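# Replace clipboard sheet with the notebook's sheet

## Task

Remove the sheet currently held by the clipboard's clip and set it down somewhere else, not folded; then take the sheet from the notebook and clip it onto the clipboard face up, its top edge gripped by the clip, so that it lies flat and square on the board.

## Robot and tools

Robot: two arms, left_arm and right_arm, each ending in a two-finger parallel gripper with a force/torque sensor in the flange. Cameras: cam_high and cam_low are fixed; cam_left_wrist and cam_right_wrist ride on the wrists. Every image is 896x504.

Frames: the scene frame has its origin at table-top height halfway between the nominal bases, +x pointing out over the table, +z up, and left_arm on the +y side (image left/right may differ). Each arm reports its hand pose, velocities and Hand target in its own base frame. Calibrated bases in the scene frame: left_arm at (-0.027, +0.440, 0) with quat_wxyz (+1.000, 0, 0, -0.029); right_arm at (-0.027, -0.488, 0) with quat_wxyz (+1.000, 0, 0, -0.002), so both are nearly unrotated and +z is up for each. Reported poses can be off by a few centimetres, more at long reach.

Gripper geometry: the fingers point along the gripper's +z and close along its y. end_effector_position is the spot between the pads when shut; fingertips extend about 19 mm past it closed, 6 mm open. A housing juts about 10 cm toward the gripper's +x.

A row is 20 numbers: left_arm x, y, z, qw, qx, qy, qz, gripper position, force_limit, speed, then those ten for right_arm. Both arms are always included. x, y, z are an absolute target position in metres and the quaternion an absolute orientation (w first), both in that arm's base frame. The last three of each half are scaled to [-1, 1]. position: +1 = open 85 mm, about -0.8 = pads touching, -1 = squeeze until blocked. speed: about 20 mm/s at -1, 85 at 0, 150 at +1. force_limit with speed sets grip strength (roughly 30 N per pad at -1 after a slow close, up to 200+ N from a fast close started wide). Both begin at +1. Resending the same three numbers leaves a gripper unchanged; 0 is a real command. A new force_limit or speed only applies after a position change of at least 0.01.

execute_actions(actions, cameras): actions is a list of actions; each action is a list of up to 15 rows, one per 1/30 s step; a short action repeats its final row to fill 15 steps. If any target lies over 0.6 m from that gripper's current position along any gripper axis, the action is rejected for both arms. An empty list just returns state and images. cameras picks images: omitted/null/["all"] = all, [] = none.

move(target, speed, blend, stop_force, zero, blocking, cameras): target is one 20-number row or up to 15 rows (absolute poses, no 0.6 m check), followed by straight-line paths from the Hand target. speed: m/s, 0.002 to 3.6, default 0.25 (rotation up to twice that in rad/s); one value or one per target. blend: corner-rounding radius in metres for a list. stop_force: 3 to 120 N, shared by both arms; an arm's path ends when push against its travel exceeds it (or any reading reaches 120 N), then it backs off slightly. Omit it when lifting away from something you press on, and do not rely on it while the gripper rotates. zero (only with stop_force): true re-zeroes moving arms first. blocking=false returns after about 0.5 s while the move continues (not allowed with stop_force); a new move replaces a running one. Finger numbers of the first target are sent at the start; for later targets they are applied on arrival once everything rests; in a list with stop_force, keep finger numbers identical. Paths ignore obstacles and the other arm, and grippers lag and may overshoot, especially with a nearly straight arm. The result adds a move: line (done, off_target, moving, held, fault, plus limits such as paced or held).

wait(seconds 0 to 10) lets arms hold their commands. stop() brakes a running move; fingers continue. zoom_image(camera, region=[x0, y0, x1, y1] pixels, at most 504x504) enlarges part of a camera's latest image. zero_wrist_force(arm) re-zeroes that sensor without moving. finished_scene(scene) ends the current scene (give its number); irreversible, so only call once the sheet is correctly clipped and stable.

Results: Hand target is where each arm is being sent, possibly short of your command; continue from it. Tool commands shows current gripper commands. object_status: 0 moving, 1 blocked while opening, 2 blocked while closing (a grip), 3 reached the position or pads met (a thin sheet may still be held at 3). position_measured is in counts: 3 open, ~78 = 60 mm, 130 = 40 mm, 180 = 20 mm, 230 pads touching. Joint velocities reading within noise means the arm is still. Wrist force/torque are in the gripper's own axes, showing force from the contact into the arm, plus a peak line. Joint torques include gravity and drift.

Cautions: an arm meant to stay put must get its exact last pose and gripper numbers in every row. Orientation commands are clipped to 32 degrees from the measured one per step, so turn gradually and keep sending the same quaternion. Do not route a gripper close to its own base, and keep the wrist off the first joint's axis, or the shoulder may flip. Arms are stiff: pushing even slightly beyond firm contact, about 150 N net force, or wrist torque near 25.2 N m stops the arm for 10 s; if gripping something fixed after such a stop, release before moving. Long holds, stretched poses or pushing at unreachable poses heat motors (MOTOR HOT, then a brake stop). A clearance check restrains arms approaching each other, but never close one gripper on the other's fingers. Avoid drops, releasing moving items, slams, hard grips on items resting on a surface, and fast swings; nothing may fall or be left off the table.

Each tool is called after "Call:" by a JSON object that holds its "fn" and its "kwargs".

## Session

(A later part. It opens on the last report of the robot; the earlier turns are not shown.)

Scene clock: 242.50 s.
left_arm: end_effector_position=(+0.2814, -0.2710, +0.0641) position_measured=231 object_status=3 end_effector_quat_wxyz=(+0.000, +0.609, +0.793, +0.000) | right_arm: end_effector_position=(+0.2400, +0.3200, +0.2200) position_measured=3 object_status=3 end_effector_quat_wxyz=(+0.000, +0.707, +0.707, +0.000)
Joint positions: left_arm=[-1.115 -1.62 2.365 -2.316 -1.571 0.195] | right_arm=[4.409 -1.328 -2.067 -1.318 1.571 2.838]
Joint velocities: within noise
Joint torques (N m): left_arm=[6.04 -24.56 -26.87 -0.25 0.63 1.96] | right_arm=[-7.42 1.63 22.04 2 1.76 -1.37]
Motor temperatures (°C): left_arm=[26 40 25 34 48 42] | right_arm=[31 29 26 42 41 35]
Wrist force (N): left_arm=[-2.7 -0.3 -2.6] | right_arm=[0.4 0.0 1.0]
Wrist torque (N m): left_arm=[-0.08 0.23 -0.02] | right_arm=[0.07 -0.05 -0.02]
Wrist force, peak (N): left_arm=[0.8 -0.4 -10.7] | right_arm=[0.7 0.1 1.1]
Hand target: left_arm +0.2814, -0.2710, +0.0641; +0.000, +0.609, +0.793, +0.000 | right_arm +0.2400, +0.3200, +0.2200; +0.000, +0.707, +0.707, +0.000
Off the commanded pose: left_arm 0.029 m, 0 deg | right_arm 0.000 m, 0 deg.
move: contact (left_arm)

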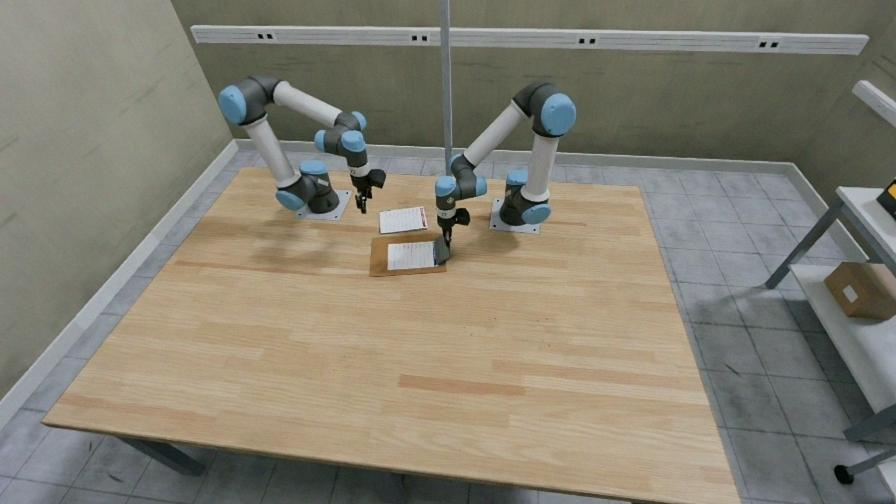

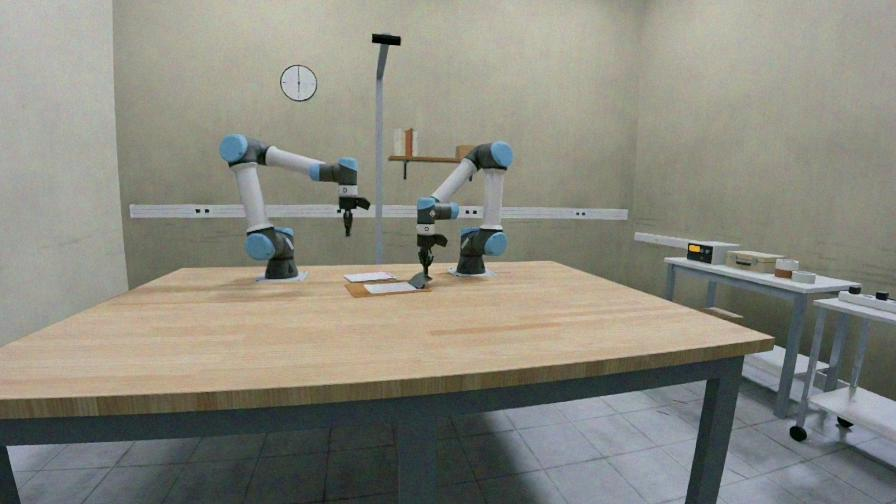

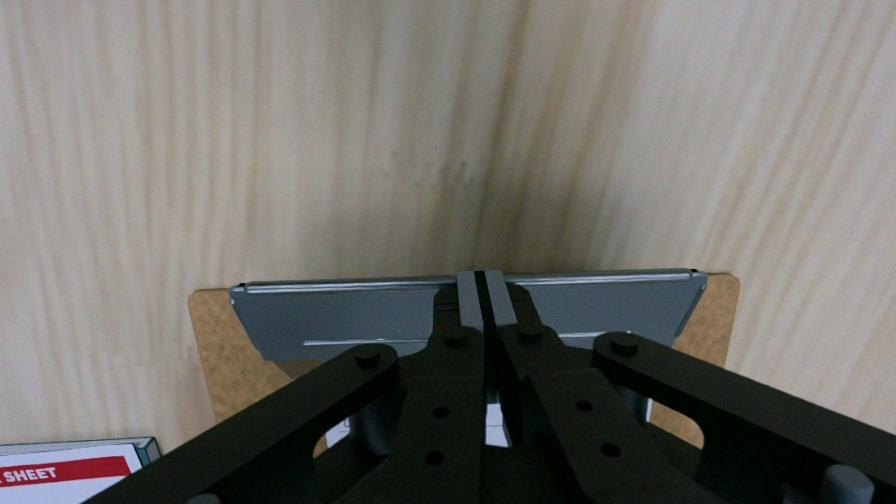

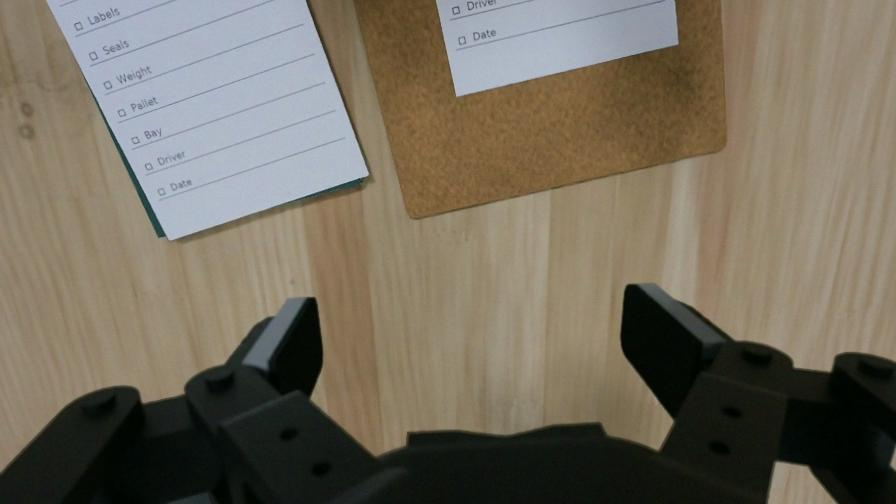

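Call:
{"fn": "move", "kwargs": {"target": [0.2814,-0.271,0.054,0,0.609,0.793,0,-1,0,-1,0.24,0.32,0.22,0,0.707,0.707,0,1,1,1], "speed": 0.02, "cameras": ["cam_left_wrist"]}}

Call:
{"fn": "move", "kwargs": {"target": [0.2814,-0.271,0.046,0,0.609,0.793,0,-1,0,-1,0.24,0.32,0.22,0,0.707,0.707,0,1,1,1], "stop_force": 40, "zero": false, "speed": 0.015}}

Scene clock: 250.03 s.
left_arm: end_effector_position=(+0.2814, -0.2710, +0.0541) position_measured=231 object_status=3 end_effector_quat_wxyz=(+0.000, +0.609, +0.793, +0.000) | right_arm: end_effector_position=(+0.2400, +0.3200, +0.2200) position_measured=3 object_status=3 end_effector_quat_wxyz=(+0.000, +0.707, +0.707, +0.000)
Joint positions: left_arm=[-1.115 -1.596 2.378 -2.352 -1.571 0.195] | right_arm=[4.409 -1.328 -2.067 -1.318 1.571 2.838]
Joint velocities: within noise
Joint torques (N m): left_arm=[4.58 -7.31 -5.38 -4.37 -1.38 1.52] | right_arm=[-6.31 3.04 16.44 2.25 1.62 -1.37]
Motor temperatures (°C): left_arm=[26 40 25 34 48 42] | right_arm=[31 29 26 42 41 35]
Wrist force (N): left_arm=[2.1 -0.4 -10.7] | right_arm=[0.5 0.0 0.6]
Wrist torque (N m): left_arm=[-0.07 0.38 -0.02] | right_arm=[0.07 -0.06 -0.02]
Wrist force, peak (N): left_arm=[2.3 -0.2 -11.8] | right_arm=[0.7 0.3 1.0]
Hand target: left_arm +0.2814, -0.2710, +0.0540; +0.000, +0.609, +0.793, +0.000 | right_arm +0.2400, +0.3200, +0.2200; +0.000, +0.707, +0.707, +0.000
Off the commanded pose: left_arm 0.000 m, 0 deg | right_arm 0.000 m, 0 deg.
move: done
Images, in order (width x height): cam_left_wrist 896x504.

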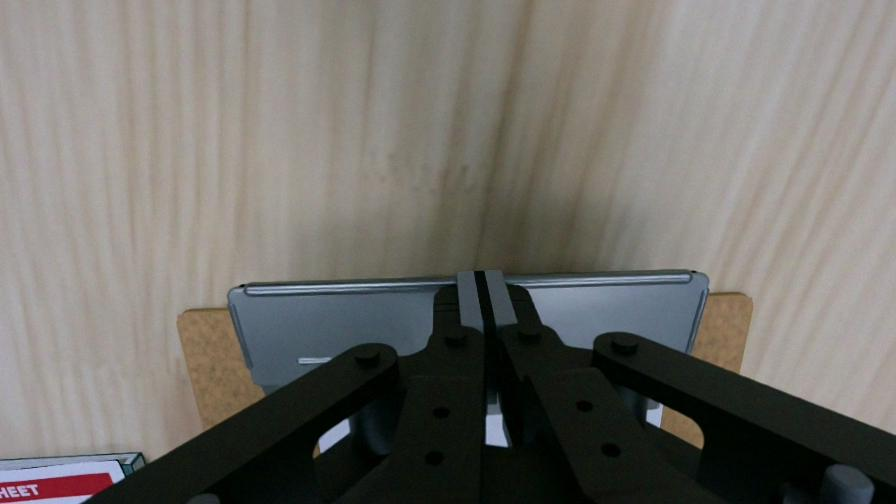

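Scene clock: 251.53 s.
left_arm: end_effector_position=(+0.2814, -0.2710, +0.0460) position_measured=231 object_status=3 end_effector_quat_wxyz=(+0.000, +0.609, +0.793, +0.000) | right_arm: end_effector_position=(+0.2400, +0.3200, +0.2200) position_measured=3 object_status=3 end_effector_quat_wxyz=(+0.000, +0.707, +0.707, +0.000)
Joint positions: left_arm=[-1.115 -1.576 2.388 -2.382 -1.571 0.195] | right_arm=[4.409 -1.328 -2.067 -1.318 1.571 2.838]
Joint velocities: within noise
Joint torques (N m): left_arm=[8.57 -5.59 -3.24 -4.16 -1.35 2.94] | right_arm=[-5.19 2.68 14.06 2.62 1.79 -1.07]
Motor temperatures (°C): left_arm=[26 40 25 34 48 42] | right_arm=[31 29 26 42 41 35]
Wrist force (N): left_arm=[3.9 -0.2 -17.8] | right_arm=[0.4 0.0 0.7]
Wrist torque (N m): left_arm=[-0.04 0.16 -0.04] | right_arm=[0.08 -0.04 -0.01]
Wrist force, peak (N): left_arm=[3.7 0.0 -18.5] | right_arm=[0.6 0.1 0.9]
Hand target: left_arm +0.2814, -0.2710, +0.0460; +0.000, +0.609, +0.793, +0.000 | right_arm +0.2400, +0.3200, +0.2200; +0.000, +0.707, +0.707, +0.000
Off the commanded pose: left_arm 0.000 m, 0 deg | right_arm 0.000 m, 0 deg.
move: done

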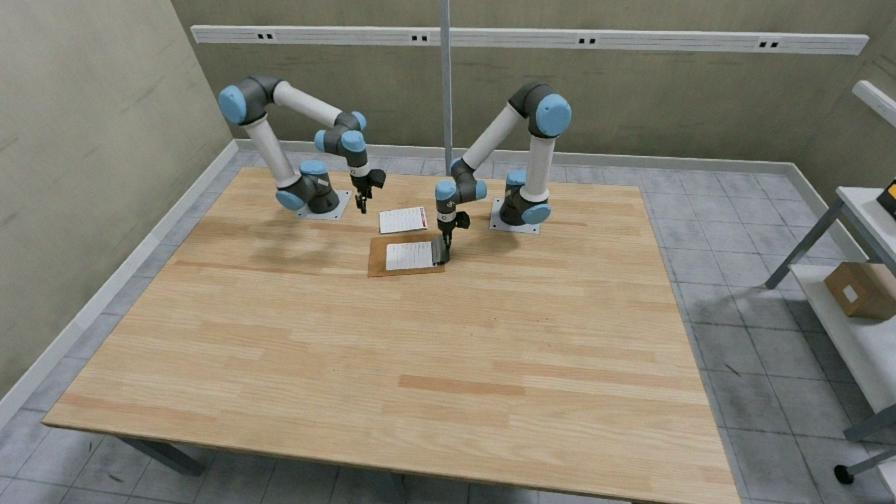

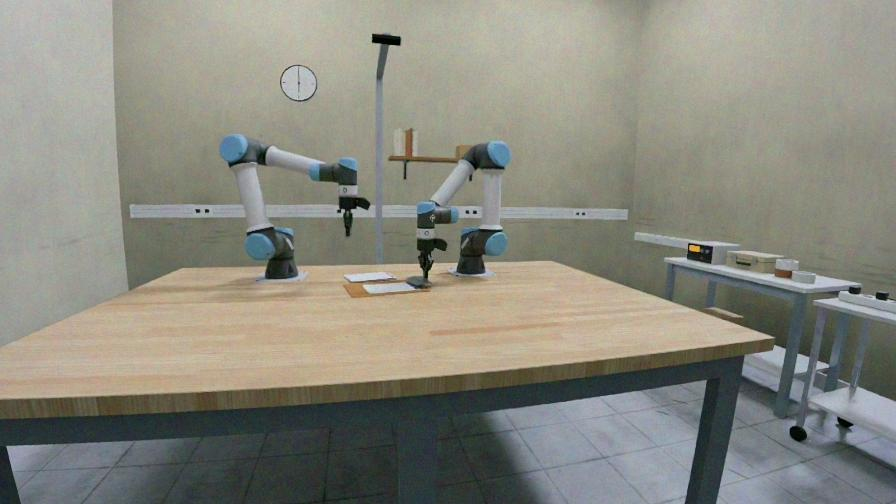

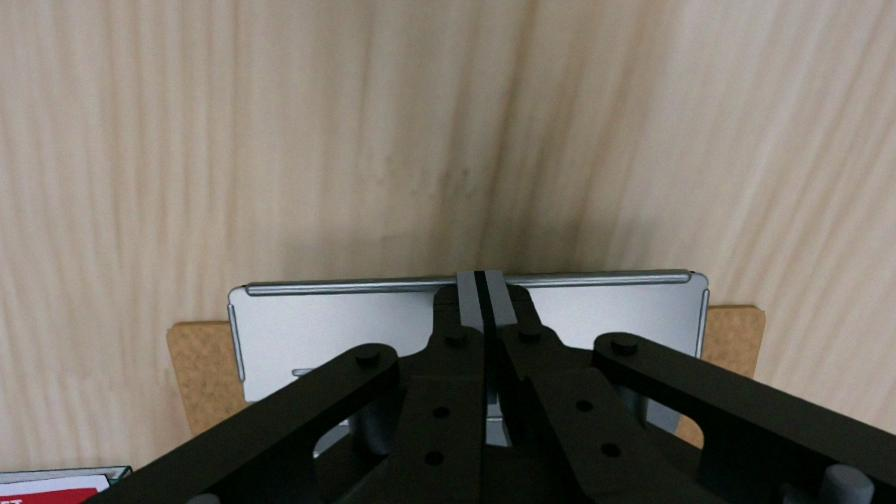

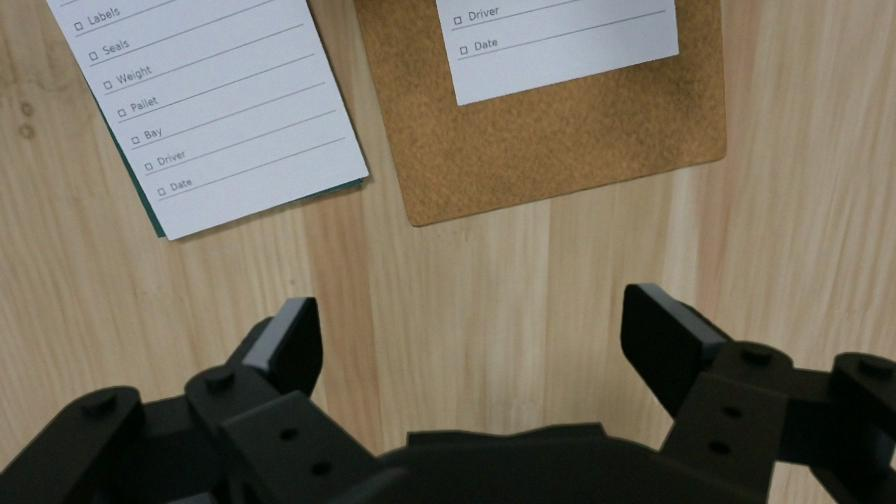

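Call:
{"fn": "move", "kwargs": {"target": [0.2806,-0.268,0.037,0,0.609,0.793,0,-1,0,-1,0.24,0.32,0.22,0,0.707,0.707,0,1,1,1], "stop_force": 45, "zero": false, "speed": 0.015}}

Call:
{"fn": "zoom_image", "kwargs": {"camera": "cam_low", "region": [340, 250, 450, 310]}}

Scene clock: 260.83 s.
left_arm: end_effector_position=(+0.2806, -0.2680, +0.0370) position_measured=231 object_status=3 end_effector_quat_wxyz=(+0.000, +0.609, +0.793, +0.000) | right_arm: end_effector_position=(+0.2400, +0.3200, +0.2200) position_measured=3 object_status=3 end_effector_quat_wxyz=(+0.000, +0.707, +0.707, +0.000)
Joint positions: left_arm=[-1.113 -1.56 2.406 -2.416 -1.571 0.197] | right_arm=[4.409 -1.328 -2.067 -1.318 1.571 2.838]
Joint velocities: within noise
Joint torques (N m): left_arm=[11.17 -3.33 3 -1.47 0.9 3.25] | right_arm=[-5.53 3.49 14.89 2.8 1.6 -0.96]
Motor temperatures (°C): left_arm=[26 40 25 34 48 42] | right_arm=[31 29 26 42 41 35]
Wrist force (N): left_arm=[-4.4 -0.3 -21.6] | right_arm=[0.5 -0.1 0.6]
Wrist torque (N m): left_arm=[0.03 -0.11 -0.04] | right_arm=[0.06 -0.07 -0.01]
Wrist force, peak (N): left_arm=[-4.6 -0.4 -21.8] | right_arm=[1.0 0.0 0.8]
Hand target: left_arm +0.2806, -0.2680, +0.0370; +0.000, +0.609, +0.793, +0.000 | right_arm +0.2400, +0.3200, +0.2200; +0.000, +0.707, +0.707, +0.000
Off the commanded pose: left_arm 0.000 m, 0 deg | right_arm 0.000 m, 0 deg.
move: done

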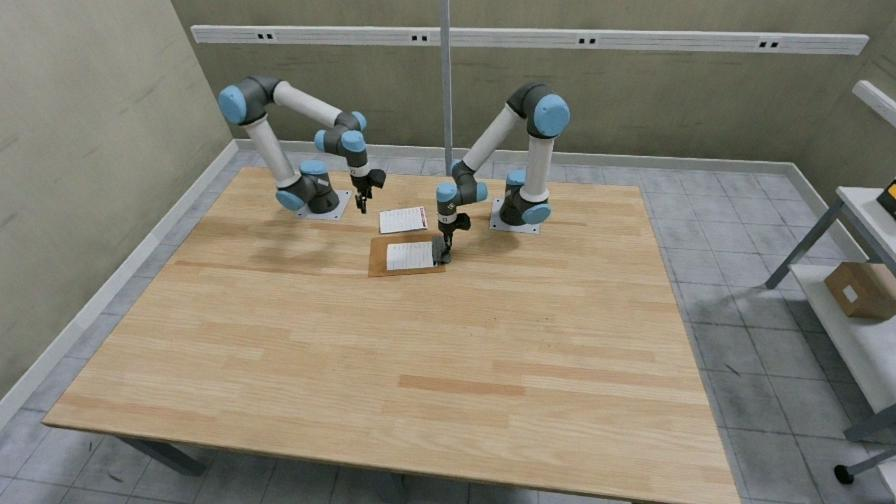

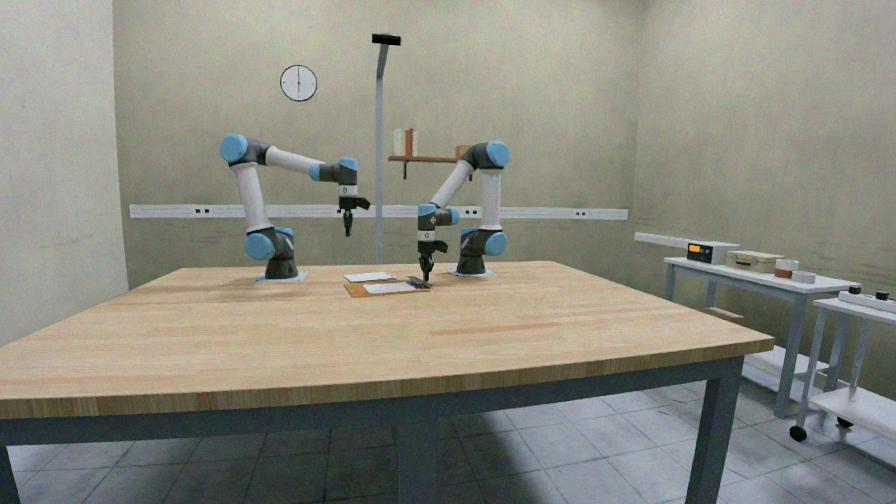

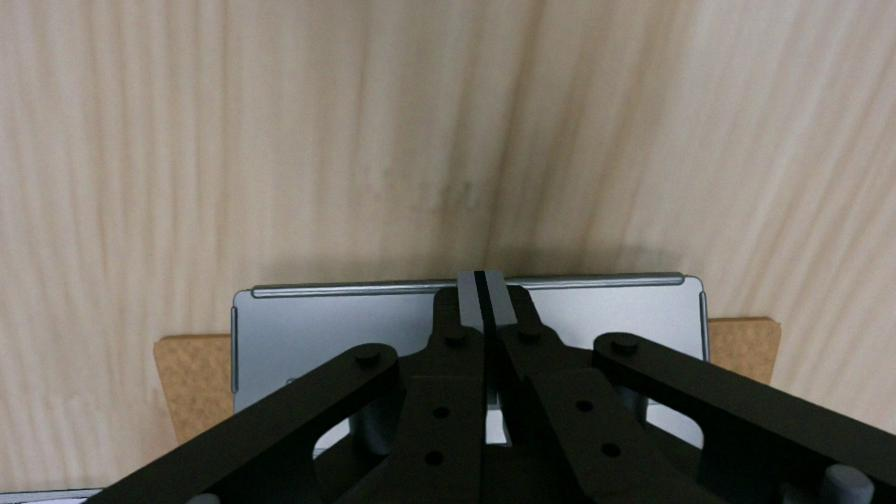

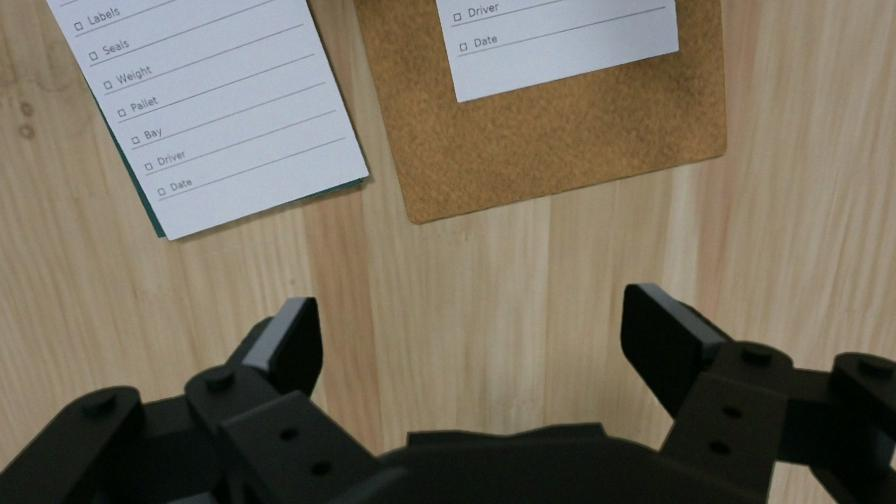

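Scaled by 4.582.

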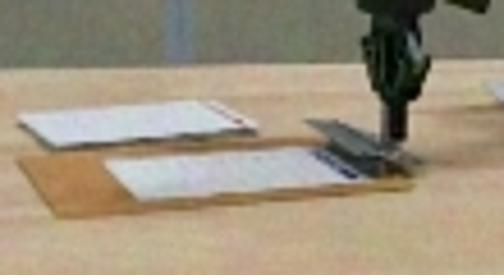

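Call:
{"fn": "move", "kwargs": {"target": [[0.2806,-0.268,0.037,0,0.609,0.793,0,-1,0,-1,0.30,0.40,0.12,0,0.629,0.777,0,-1,0,-1],[0.2806,-0.268,0.037,0,0.609,0.793,0,-1,0,-1,0.301,0.440,0.045,0,0.629,0.777,0,-1,0,-1]], "cameras": ["cam_right_wrist"]}}

Call:
{"fn": "move", "kwargs": {"target": [0.2806,-0.268,0.037,0,0.609,0.793,0,-1,0,-1,0.301,0.440,0.01,0,0.629,0.777,0,-1,0,-1], "cameras": ["cam_right_wrist"], "stop_force": 4, "speed": 0.01}}

Scene clock: 283.53 s.
left_arm: end_effector_position=(+0.2806, -0.2680, +0.0370) position_measured=231 object_status=3 end_effector_quat_wxyz=(+0.000, +0.609, +0.793, +0.000) | right_arm: end_effector_position=(+0.3010, +0.4400, +0.0450) position_measured=231 object_status=0 end_effector_quat_wxyz=(+0.000, +0.629, +0.777, +0.000)
Joint positions: left_arm=[-1.113 -1.56 2.406 -2.416 -1.571 0.197] | right_arm=[4.365 -1.877 -2.009 -0.826 1.571 2.585]
Joint velocities: within noise
Joint torques (N m): left_arm=[9.84 -3.98 -5.13 1.02 2.07 2.99] | right_arm=[6.87 20.83 25.02 4.85 2.16 1.27]
Motor temperatures (°C): left_arm=[26 40 25 34 48 42] | right_arm=[31 29 26 42 41 35]
Wrist force (N): left_arm=[-4.9 -0.2 -20.4] | right_arm=[0.3 0.0 0.2]
Wrist torque (N m): left_arm=[0.05 -0.06 -0.04] | right_arm=[0.08 -0.05 -0.04]
Wrist force, peak (N): left_arm=[-5.0 -0.1 -22.1] | right_arm=[1.3 -0.2 1.9]
Hand target: left_arm +0.2806, -0.2680, +0.0370; +0.000, +0.609, +0.793, +0.000 | right_arm +0.3010, +0.4400, +0.0450; +0.000, +0.629, +0.777, +0.000
Off the commanded pose: left_arm 0.000 m, 0 deg | right_arm 0.000 m, 0 deg.
move: done
Images, in order (width x height): cam_right_wrist 896x504.

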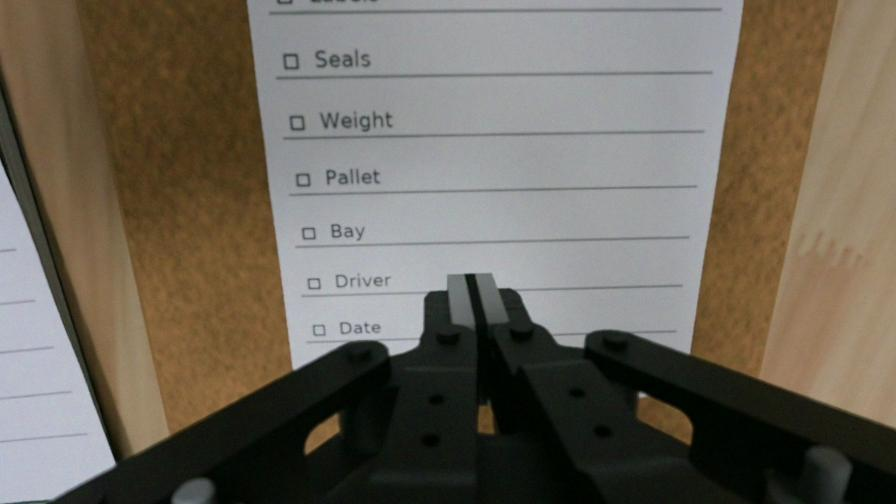

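Scene clock: 287.00 s.
left_arm: end_effector_position=(+0.2806, -0.2680, +0.0370) position_measured=231 object_status=3 end_effector_quat_wxyz=(+0.000, +0.609, +0.793, +0.000) | right_arm: end_effector_position=(+0.3010, +0.4400, +0.0239) position_measured=231 object_status=3 end_effector_quat_wxyz=(+0.000, +0.629, +0.777, +0.000)
Joint positions: left_arm=[-1.113 -1.56 2.406 -2.416 -1.571 0.197] | right_arm=[4.365 -1.915 -2.027 -0.77 1.571 2.585]
Joint velocities: within noise
Joint torques (N m): left_arm=[9.87 -4.36 -8.08 2.29 1.98 2.92] | right_arm=[7.63 48.46 24.54 0.89 2.27 1.75]
Motor temperatures (°C): left_arm=[26 40 25 34 48 42] | right_arm=[31 29 26 42 41 35]
Wrist force (N): left_arm=[-5.1 -0.7 -20.3] | right_arm=[1.1 0.6 -2.9]
Wrist torque (N m): left_arm=[-0.01 -0.06 -0.04] | right_arm=[0.07 -0.01 -0.04]
Wrist force, peak (N): left_arm=[-4.9 -0.2 -22.0] | right_arm=[-6.6 -4.2 -27.2]
Hand target: left_arm +0.2806, -0.2680, +0.0370; +0.000, +0.609, +0.793, +0.000 | right_arm +0.3010, +0.4400, +0.0239; +0.000, +0.629, +0.777, +0.000
Off the commanded pose: left_arm 0.000 m, 0 deg | right_arm 0.014 m, 0 deg.
move: contact (right_arm)
Images, in order (width x height): cam_right_wrist 896x504.

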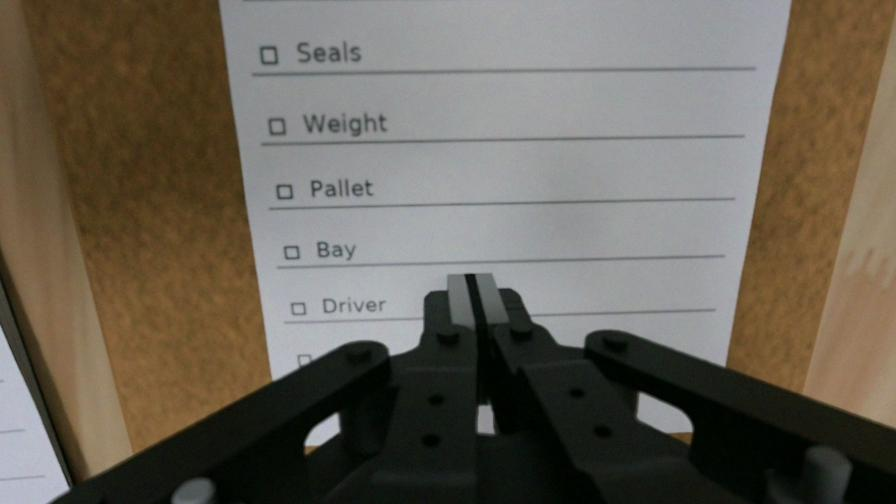

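Call:
{"fn": "move", "kwargs": {"target": [0.2806,-0.268,0.037,0,0.609,0.793,0,-1,0,-1,0.3093,0.4009,0.0232,0,0.629,0.777,0,-1,0,-1], "speed": 0.05}}

Scene clock: 292.13 s.
left_arm: end_effector_position=(+0.2806, -0.2680, +0.0370) position_measured=231 object_status=3 end_effector_quat_wxyz=(+0.000, +0.609, +0.793, +0.000) | right_arm: end_effector_position=(+0.3093, +0.4011, +0.0232) position_measured=231 object_status=3 end_effector_quat_wxyz=(+0.000, +0.629, +0.777, +0.000)
Joint positions: left_arm=[-1.113 -1.56 2.406 -2.416 -1.571 0.197] | right_arm=[4.322 -1.866 -2.104 -0.743 1.571 2.541]
Joint velocities: within noise
Joint torques (N m): left_arm=[9.67 -4.97 -12.21 2.33 2.09 2.81] | right_arm=[-10.73 29.8 -9.27 -0.35 -0.28 -1.44]
Motor temperatures (°C): left_arm=[26 40 25 34 48 42] | right_arm=[31 29 26 42 41 35]
Wrist force (N): left_arm=[-5.2 -0.4 -21.4] | right_arm=[9.6 0.1 -34.0]
Wrist torque (N m): left_arm=[0.01 -0.06 -0.04] | right_arm=[0.08 0.25 -0.05]
Wrist force, peak (N): left_arm=[-5.2 -0.1 -22.2] | right_arm=[9.8 0.2 -34.3]
Hand target: left_arm +0.2806, -0.2680, +0.0370; +0.000, +0.609, +0.793, +0.000 | right_arm +0.3093, +0.4009, +0.0232; +0.000, +0.629, +0.777, +0.000
Off the commanded pose: left_arm 0.000 m, 0 deg | right_arm 0.000 m, 0 deg.
move: done

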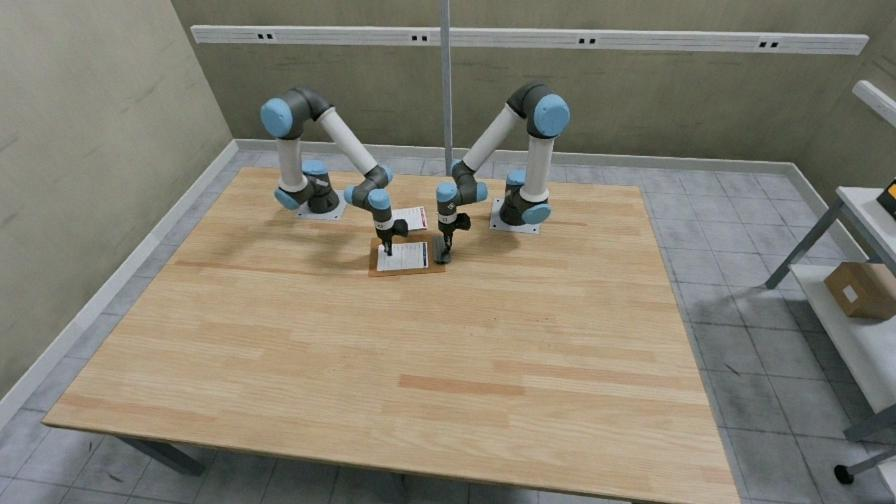

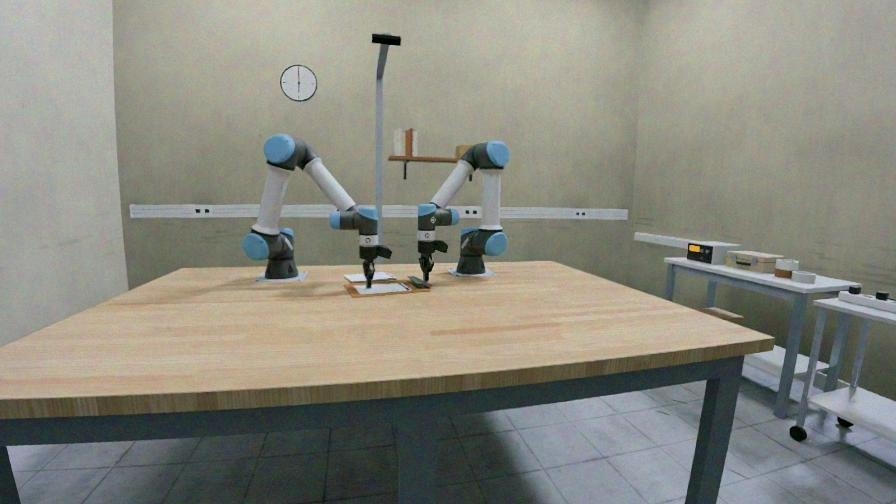

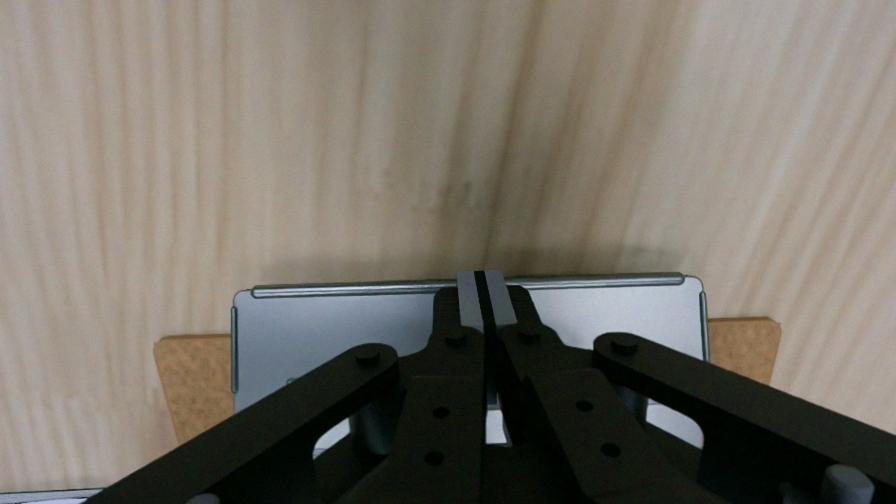

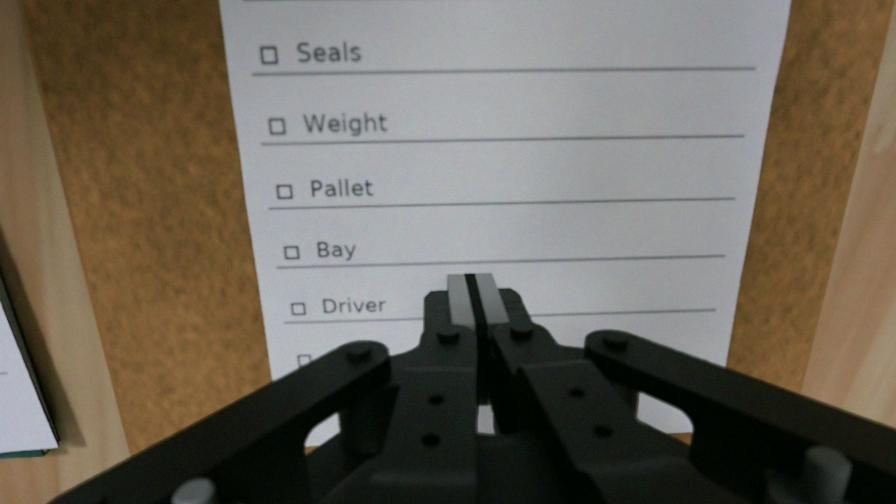

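Call:
{"fn": "move", "kwargs": {"target": [[0.2806,-0.268,0.037,0,0.609,0.793,0,-1,0,-1,0.3243,0.3305,0.0234,0,0.629,0.777,0,-1,0,-1],[0.2806,-0.268,0.037,0,0.609,0.793,0,-1,0,-1,0.3301,0.3031,0.0206,0,0.629,0.777,0,-1,0,-1],[0.2806,-0.268,0.037,0,0.609,0.793,0,-1,0,-1,0.3413,0.2505,0.0200,0,0.629,0.777,0,-1,0,-1]], "speed": 0.06}}

Scene clock: 310.70 s.
left_arm: end_effector_position=(+0.2806, -0.2680, +0.0370) position_measured=231 object_status=3 end_effector_quat_wxyz=(+0.000, +0.609, +0.793, +0.000) | right_arm: end_effector_position=(+0.3442, +0.2549, +0.0220) position_measured=231 object_status=3 end_effector_quat_wxyz=(-0.001, +0.629, +0.777, +0.010)
Joint positions: left_arm=[-1.113 -1.56 2.406 -2.416 -1.571 0.197] | right_arm=[4.095 -1.707 -2.332 -0.653 1.571 2.315]
Joint velocities: within noise
Joint torques (N m): left_arm=[5.39 -27.43 -15.51 -4.63 -1.26 2.62] | right_arm=[-15.58 2.67 -28.45 -9.93 -6.46 -1.49]
Motor temperatures (°C): left_arm=[26 40 25 34 48 42] | right_arm=[31 29 26 42 41 35]
Wrist force (N): left_arm=[-0.9 -0.2 0.1] | right_arm=[20.5 1.7 -84.8]
Wrist torque (N m): left_arm=[-0.02 0.19 -0.03] | right_arm=[0.21 1.00 0.04]
Wrist force, peak (N): left_arm=[-5.1 -0.5 -22.2] | right_arm=[20.8 0.4 -91.5]
Hand target: left_arm +0.2806, -0.2680, +0.0370; +0.000, +0.609, +0.793, +0.000 | right_arm +0.3413, +0.2505, +0.0200; +0.000, +0.629, +0.777, +0.000
Off the commanded pose: left_arm 0.000 m, 0 deg | right_arm 0.006 m, 1 deg.
move: off_target (right_arm)

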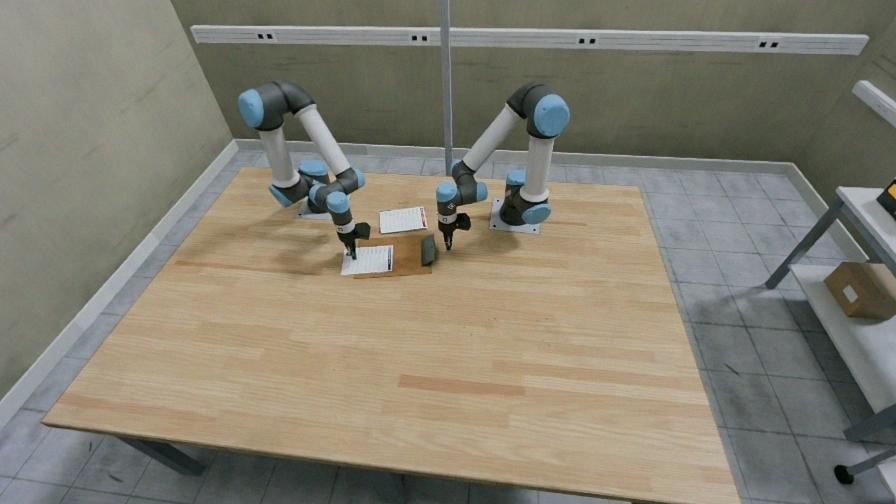

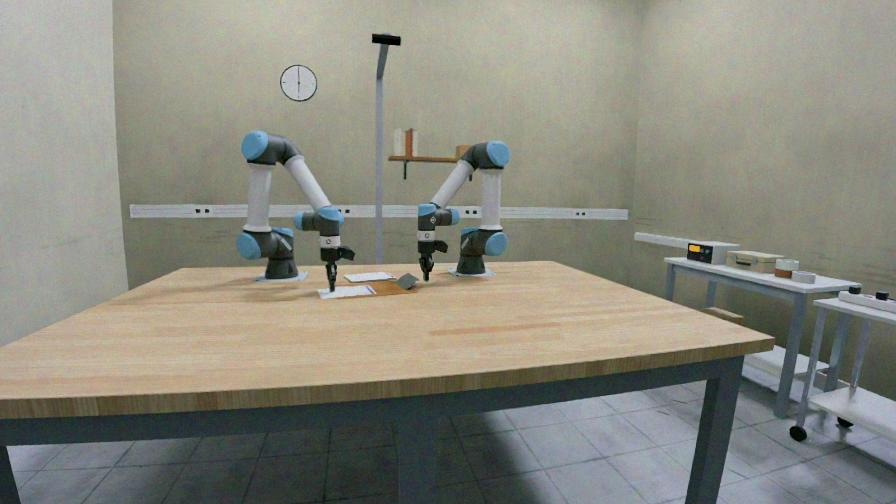

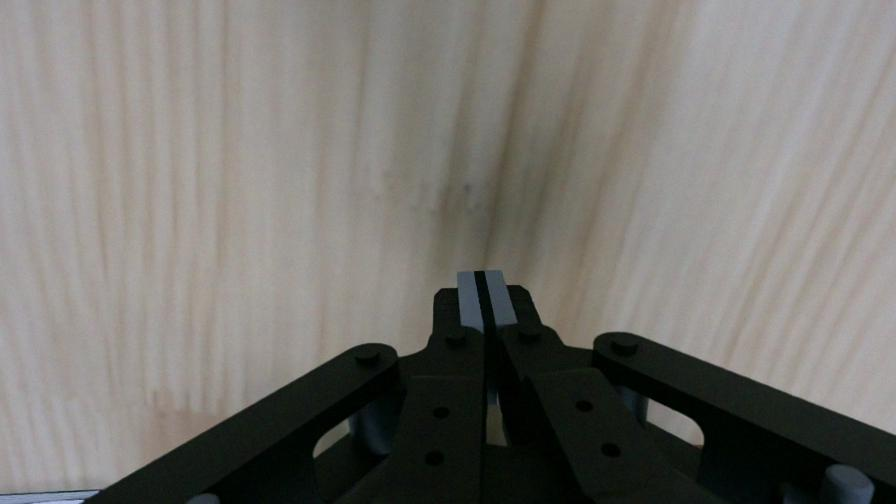

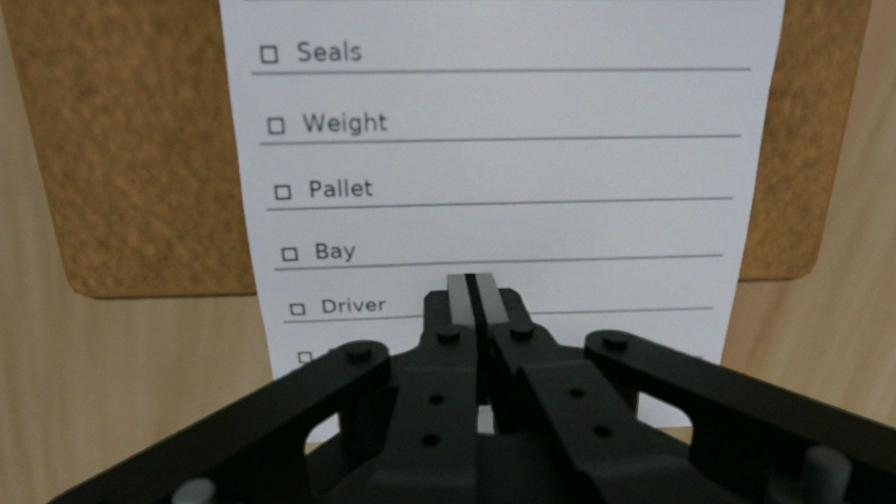

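Call:
{"fn": "move", "kwargs": {"target": [0.2806,-0.268,0.12,0,0.609,0.793,0,-1,0,-1,0.3442,0.2549,0.032,0,0.629,0.777,0,-1,0,-1], "speed": 0.05, "cameras": ["cam_high"]}}

Call:
{"fn": "move", "kwargs": {"target": [0.2806,-0.268,0.12,0,0.609,0.793,0,-1,0,-1,0.3442,0.2549,0.010,0,0.629,0.777,0,-1,0,-1], "cameras": ["cam_right_wrist"], "stop_force": 3, "speed": 0.006}}

Scene clock: 322.23 s.
left_arm: end_effector_position=(+0.2806, -0.2680, +0.1199) position_measured=231 object_status=3 end_effector_quat_wxyz=(+0.000, +0.609, +0.793, +0.000) | right_arm: end_effector_position=(+0.3442, +0.2549, +0.0320) position_measured=231 object_status=3 end_effector_quat_wxyz=(+0.000, +0.629, +0.777, +0.000)
Joint positions: left_arm=[-1.113 -1.736 2.285 -2.12 -1.571 0.197] | right_arm=[4.096 -1.688 -2.308 -0.717 1.571 2.315]
Joint velocities: within noise
Joint torques (N m): left_arm=[-6.58 -25.95 -32.15 -0.61 -0.47 -1.62] | right_arm=[7.98 39.55 25.64 1.05 2.19 1.51]
Motor temperatures (°C): left_arm=[26 39 25 34 48 42] | right_arm=[31 29 26 42 41 35]
Wrist force (N): left_arm=[-0.9 -0.1 0.0] | right_arm=[-0.2 0.4 0.1]
Wrist torque (N m): left_arm=[-0.04 0.21 -0.02] | right_arm=[0.14 0.03 -0.02]
Wrist force, peak (N): left_arm=[-1.3 -0.4 0.3] | right_arm=[20.0 2.2 -85.5]
Hand target: left_arm +0.2806, -0.2680, +0.1200; +0.000, +0.609, +0.793, +0.000 | right_arm +0.3442, +0.2549, +0.0320; +0.000, +0.629, +0.777, +0.000
Off the commanded pose: left_arm 0.000 m, 0 deg | right_arm 0.000 m, 0 deg.
move: done
Images, in order (width x height): cam_high 896x504.

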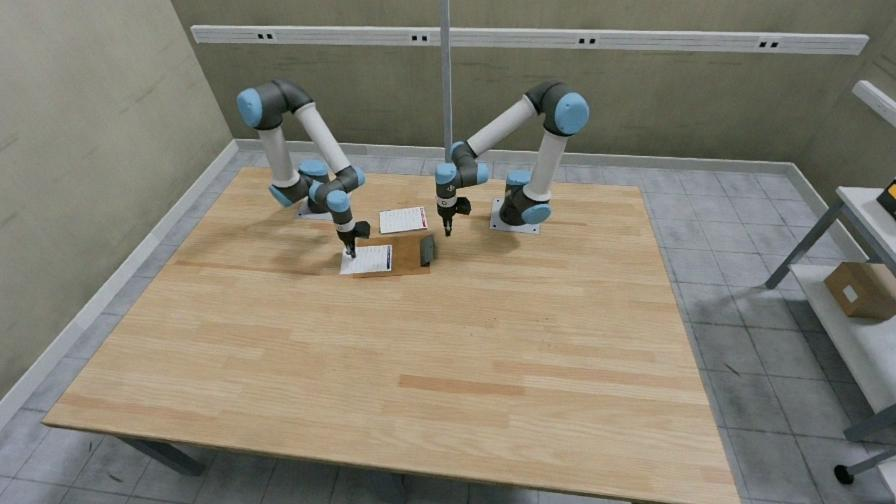

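Scene clock: 324.97 s.
left_arm: end_effector_position=(+0.2806, -0.2680, +0.1200) position_measured=231 object_status=3 end_effector_quat_wxyz=(+0.000, +0.609, +0.793, +0.000) | right_arm: end_effector_position=(+0.3442, +0.2549, +0.0234) position_measured=231 object_status=3 end_effector_quat_wxyz=(+0.000, +0.629, +0.777, +0.000)
Joint positions: left_arm=[-1.113 -1.736 2.285 -2.12 -1.571 0.197] | right_arm=[4.096 -1.709 -2.316 -0.688 1.571 2.315]
Joint velocities: within noise
Joint torques (N m): left_arm=[-8.63 -22.7 -30.41 -1.05 1.58 -2.64] | right_arm=[6.92 37.26 22.47 1.07 1.94 1.26]
Motor temperatures (°C): left_arm=[26 39 25 34 48 42] | right_arm=[31 29 26 42 41 35]
Wrist force (N): left_arm=[-1.1 0.0 -0.3] | right_arm=[-1.3 -1.0 -8.8]
Wrist torque (N m): left_arm=[-0.04 0.24 -0.02] | right_arm=[0.14 0.02 -0.03]
Wrist force, peak (N): left_arm=[-1.3 -0.1 0.3] | right_arm=[-2.7 -2.4 -19.3]
Hand target: left_arm +0.2806, -0.2680, +0.1200; +0.000, +0.609, +0.793, +0.000 | right_arm +0.3442, +0.2549, +0.0234; +0.000, +0.629, +0.777, +0.000
Off the commanded pose: left_arm 0.000 m, 0 deg | right_arm 0.013 m, 0 deg.
move: contact (right_arm)
Images, in order (width x height): cam_right_wrist 896x504.

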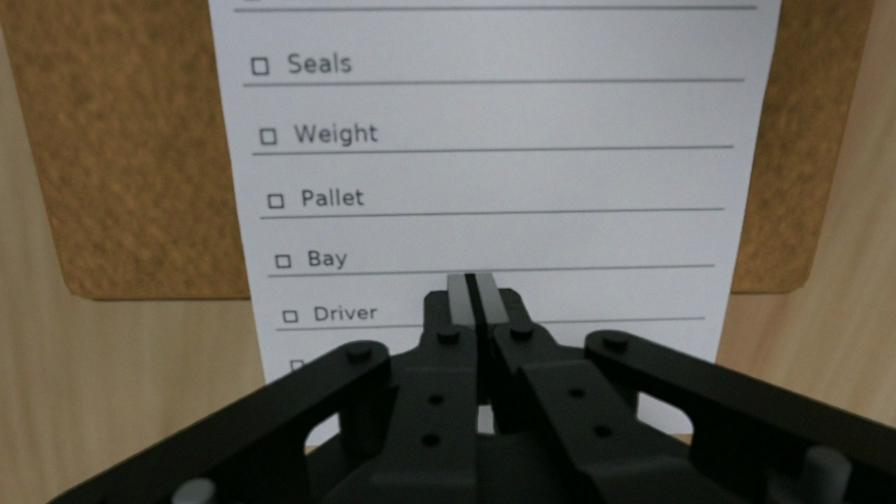

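Call:
{"fn": "move", "kwargs": {"target": [0.2806,-0.268,0.12,0,0.609,0.793,0,-1,0,-1,0.3525,0.2158,0.0232,0,0.629,0.777,0,-1,0,-1], "speed": 0.05, "cameras": ["cam_right_wrist","cam_high"]}}

Scene clock: 333.90 s.
left_arm: end_effector_position=(+0.2806, -0.2680, +0.1200) position_measured=231 object_status=3 end_effector_quat_wxyz=(+0.000, +0.609, +0.793, +0.000) | right_arm: end_effector_position=(+0.3525, +0.2159, +0.0232) position_measured=231 object_status=3 end_effector_quat_wxyz=(+0.000, +0.629, +0.777, +0.000)
Joint positions: left_arm=[-1.113 -1.736 2.285 -2.12 -1.571 0.197] | right_arm=[4.02 -1.677 -2.356 -0.68 1.571 2.239]
Joint velocities: within noise
Joint torques (N m): left_arm=[-7.76 -22.43 -29.75 -1.27 1.5 -2.62] | right_arm=[-8.46 37.66 5.36 5.22 1.25 -1.72]
Motor temperatures (°C): left_arm=[26 39 25 34 48 42] | right_arm=[31 29 26 42 41 35]
Wrist force (N): left_arm=[-1.1 -0.3 0.2] | right_arm=[-0.3 0.1 0.3]
Wrist torque (N m): left_arm=[-0.08 0.25 -0.02] | right_arm=[0.07 0.07 -0.04]
Wrist force, peak (N): left_arm=[-1.4 -0.2 0.0] | right_arm=[-1.7 -0.7 -8.5]
Hand target: left_arm +0.2806, -0.2680, +0.1200; +0.000, +0.609, +0.793, +0.000 | right_arm +0.3525, +0.2158, +0.0232; +0.000, +0.629, +0.777, +0.000
Off the commanded pose: left_arm 0.000 m, 0 deg | right_arm 0.000 m, 0 deg.
move: done
Images, in order (width x height): cam_high 896x504, cam_right_wrist 896x504.

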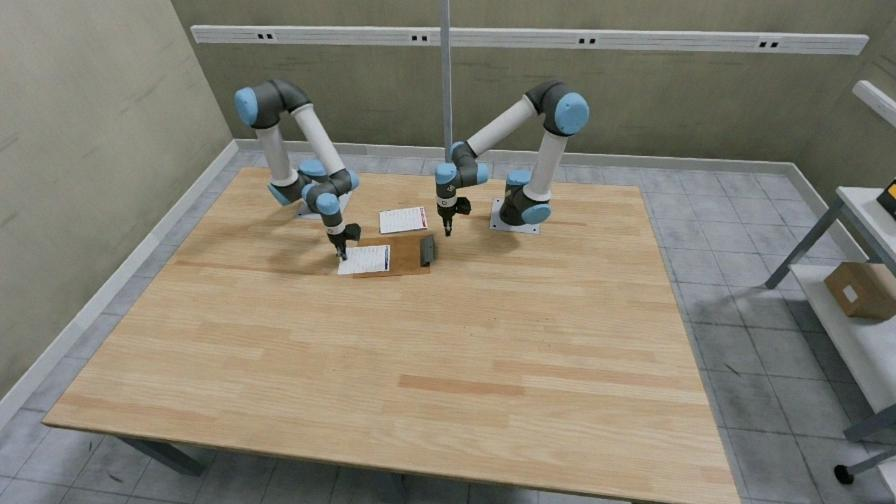

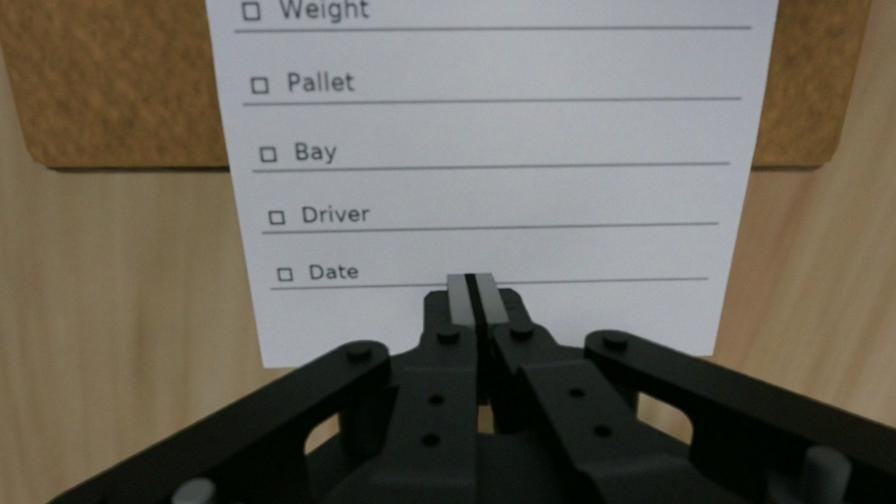

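Call:
{"fn": "move", "kwargs": {"target": [0.2806,-0.268,0.12,0,0.609,0.793,0,-1,0,-1,0.3508,0.2236,0.010,0,0.629,0.777,0,-1,0,-1], "cameras": [], "stop_force": 4, "speed": 0.008}}

Scene clock: 349.07 s.
left_arm: end_effector_position=(+0.2806, -0.2680, +0.1200) position_measured=231 object_status=3 end_effector_quat_wxyz=(+0.000, +0.609, +0.793, +0.000) | right_arm: end_effector_position=(+0.3521, +0.2175, +0.0203) position_measured=231 object_status=3 end_effector_quat_wxyz=(+0.000, +0.629, +0.777, +0.000)
Joint positions: left_arm=[-1.113 -1.736 2.285 -2.12 -1.571 0.197] | right_arm=[4.023 -1.686 -2.357 -0.67 1.571 2.242]
Joint velocities: within noise
Joint torques (N m): left_arm=[-7.7 -22.9 -29.11 -1.54 1.66 -2.58] | right_arm=[-8.34 36.65 23.61 0.84 2.08 -1.4]
Motor temperatures (°C): left_arm=[26 39 25 34 48 42] | right_arm=[31 29 26 42 40 35]
Wrist force (N): left_arm=[-0.9 0.0 0.2] | right_arm=[-0.5 1.1 -3.5]
Wrist torque (N m): left_arm=[-0.03 0.22 -0.02] | right_arm=[0.06 0.07 -0.03]
Wrist force, peak (N): left_arm=[-1.3 -0.4 0.2] | right_arm=[-8.3 -5.3 -29.3]
Hand target: left_arm +0.2806, -0.2680, +0.1200; +0.000, +0.609, +0.793, +0.000 | right_arm +0.3521, +0.2175, +0.0203; +0.000, +0.629, +0.777, +0.000
Off the commanded pose: left_arm 0.000 m, 0 deg | right_arm 0.012 m, 0 deg.
move: contact (right_arm)
No camera images: "cameras" was empty.


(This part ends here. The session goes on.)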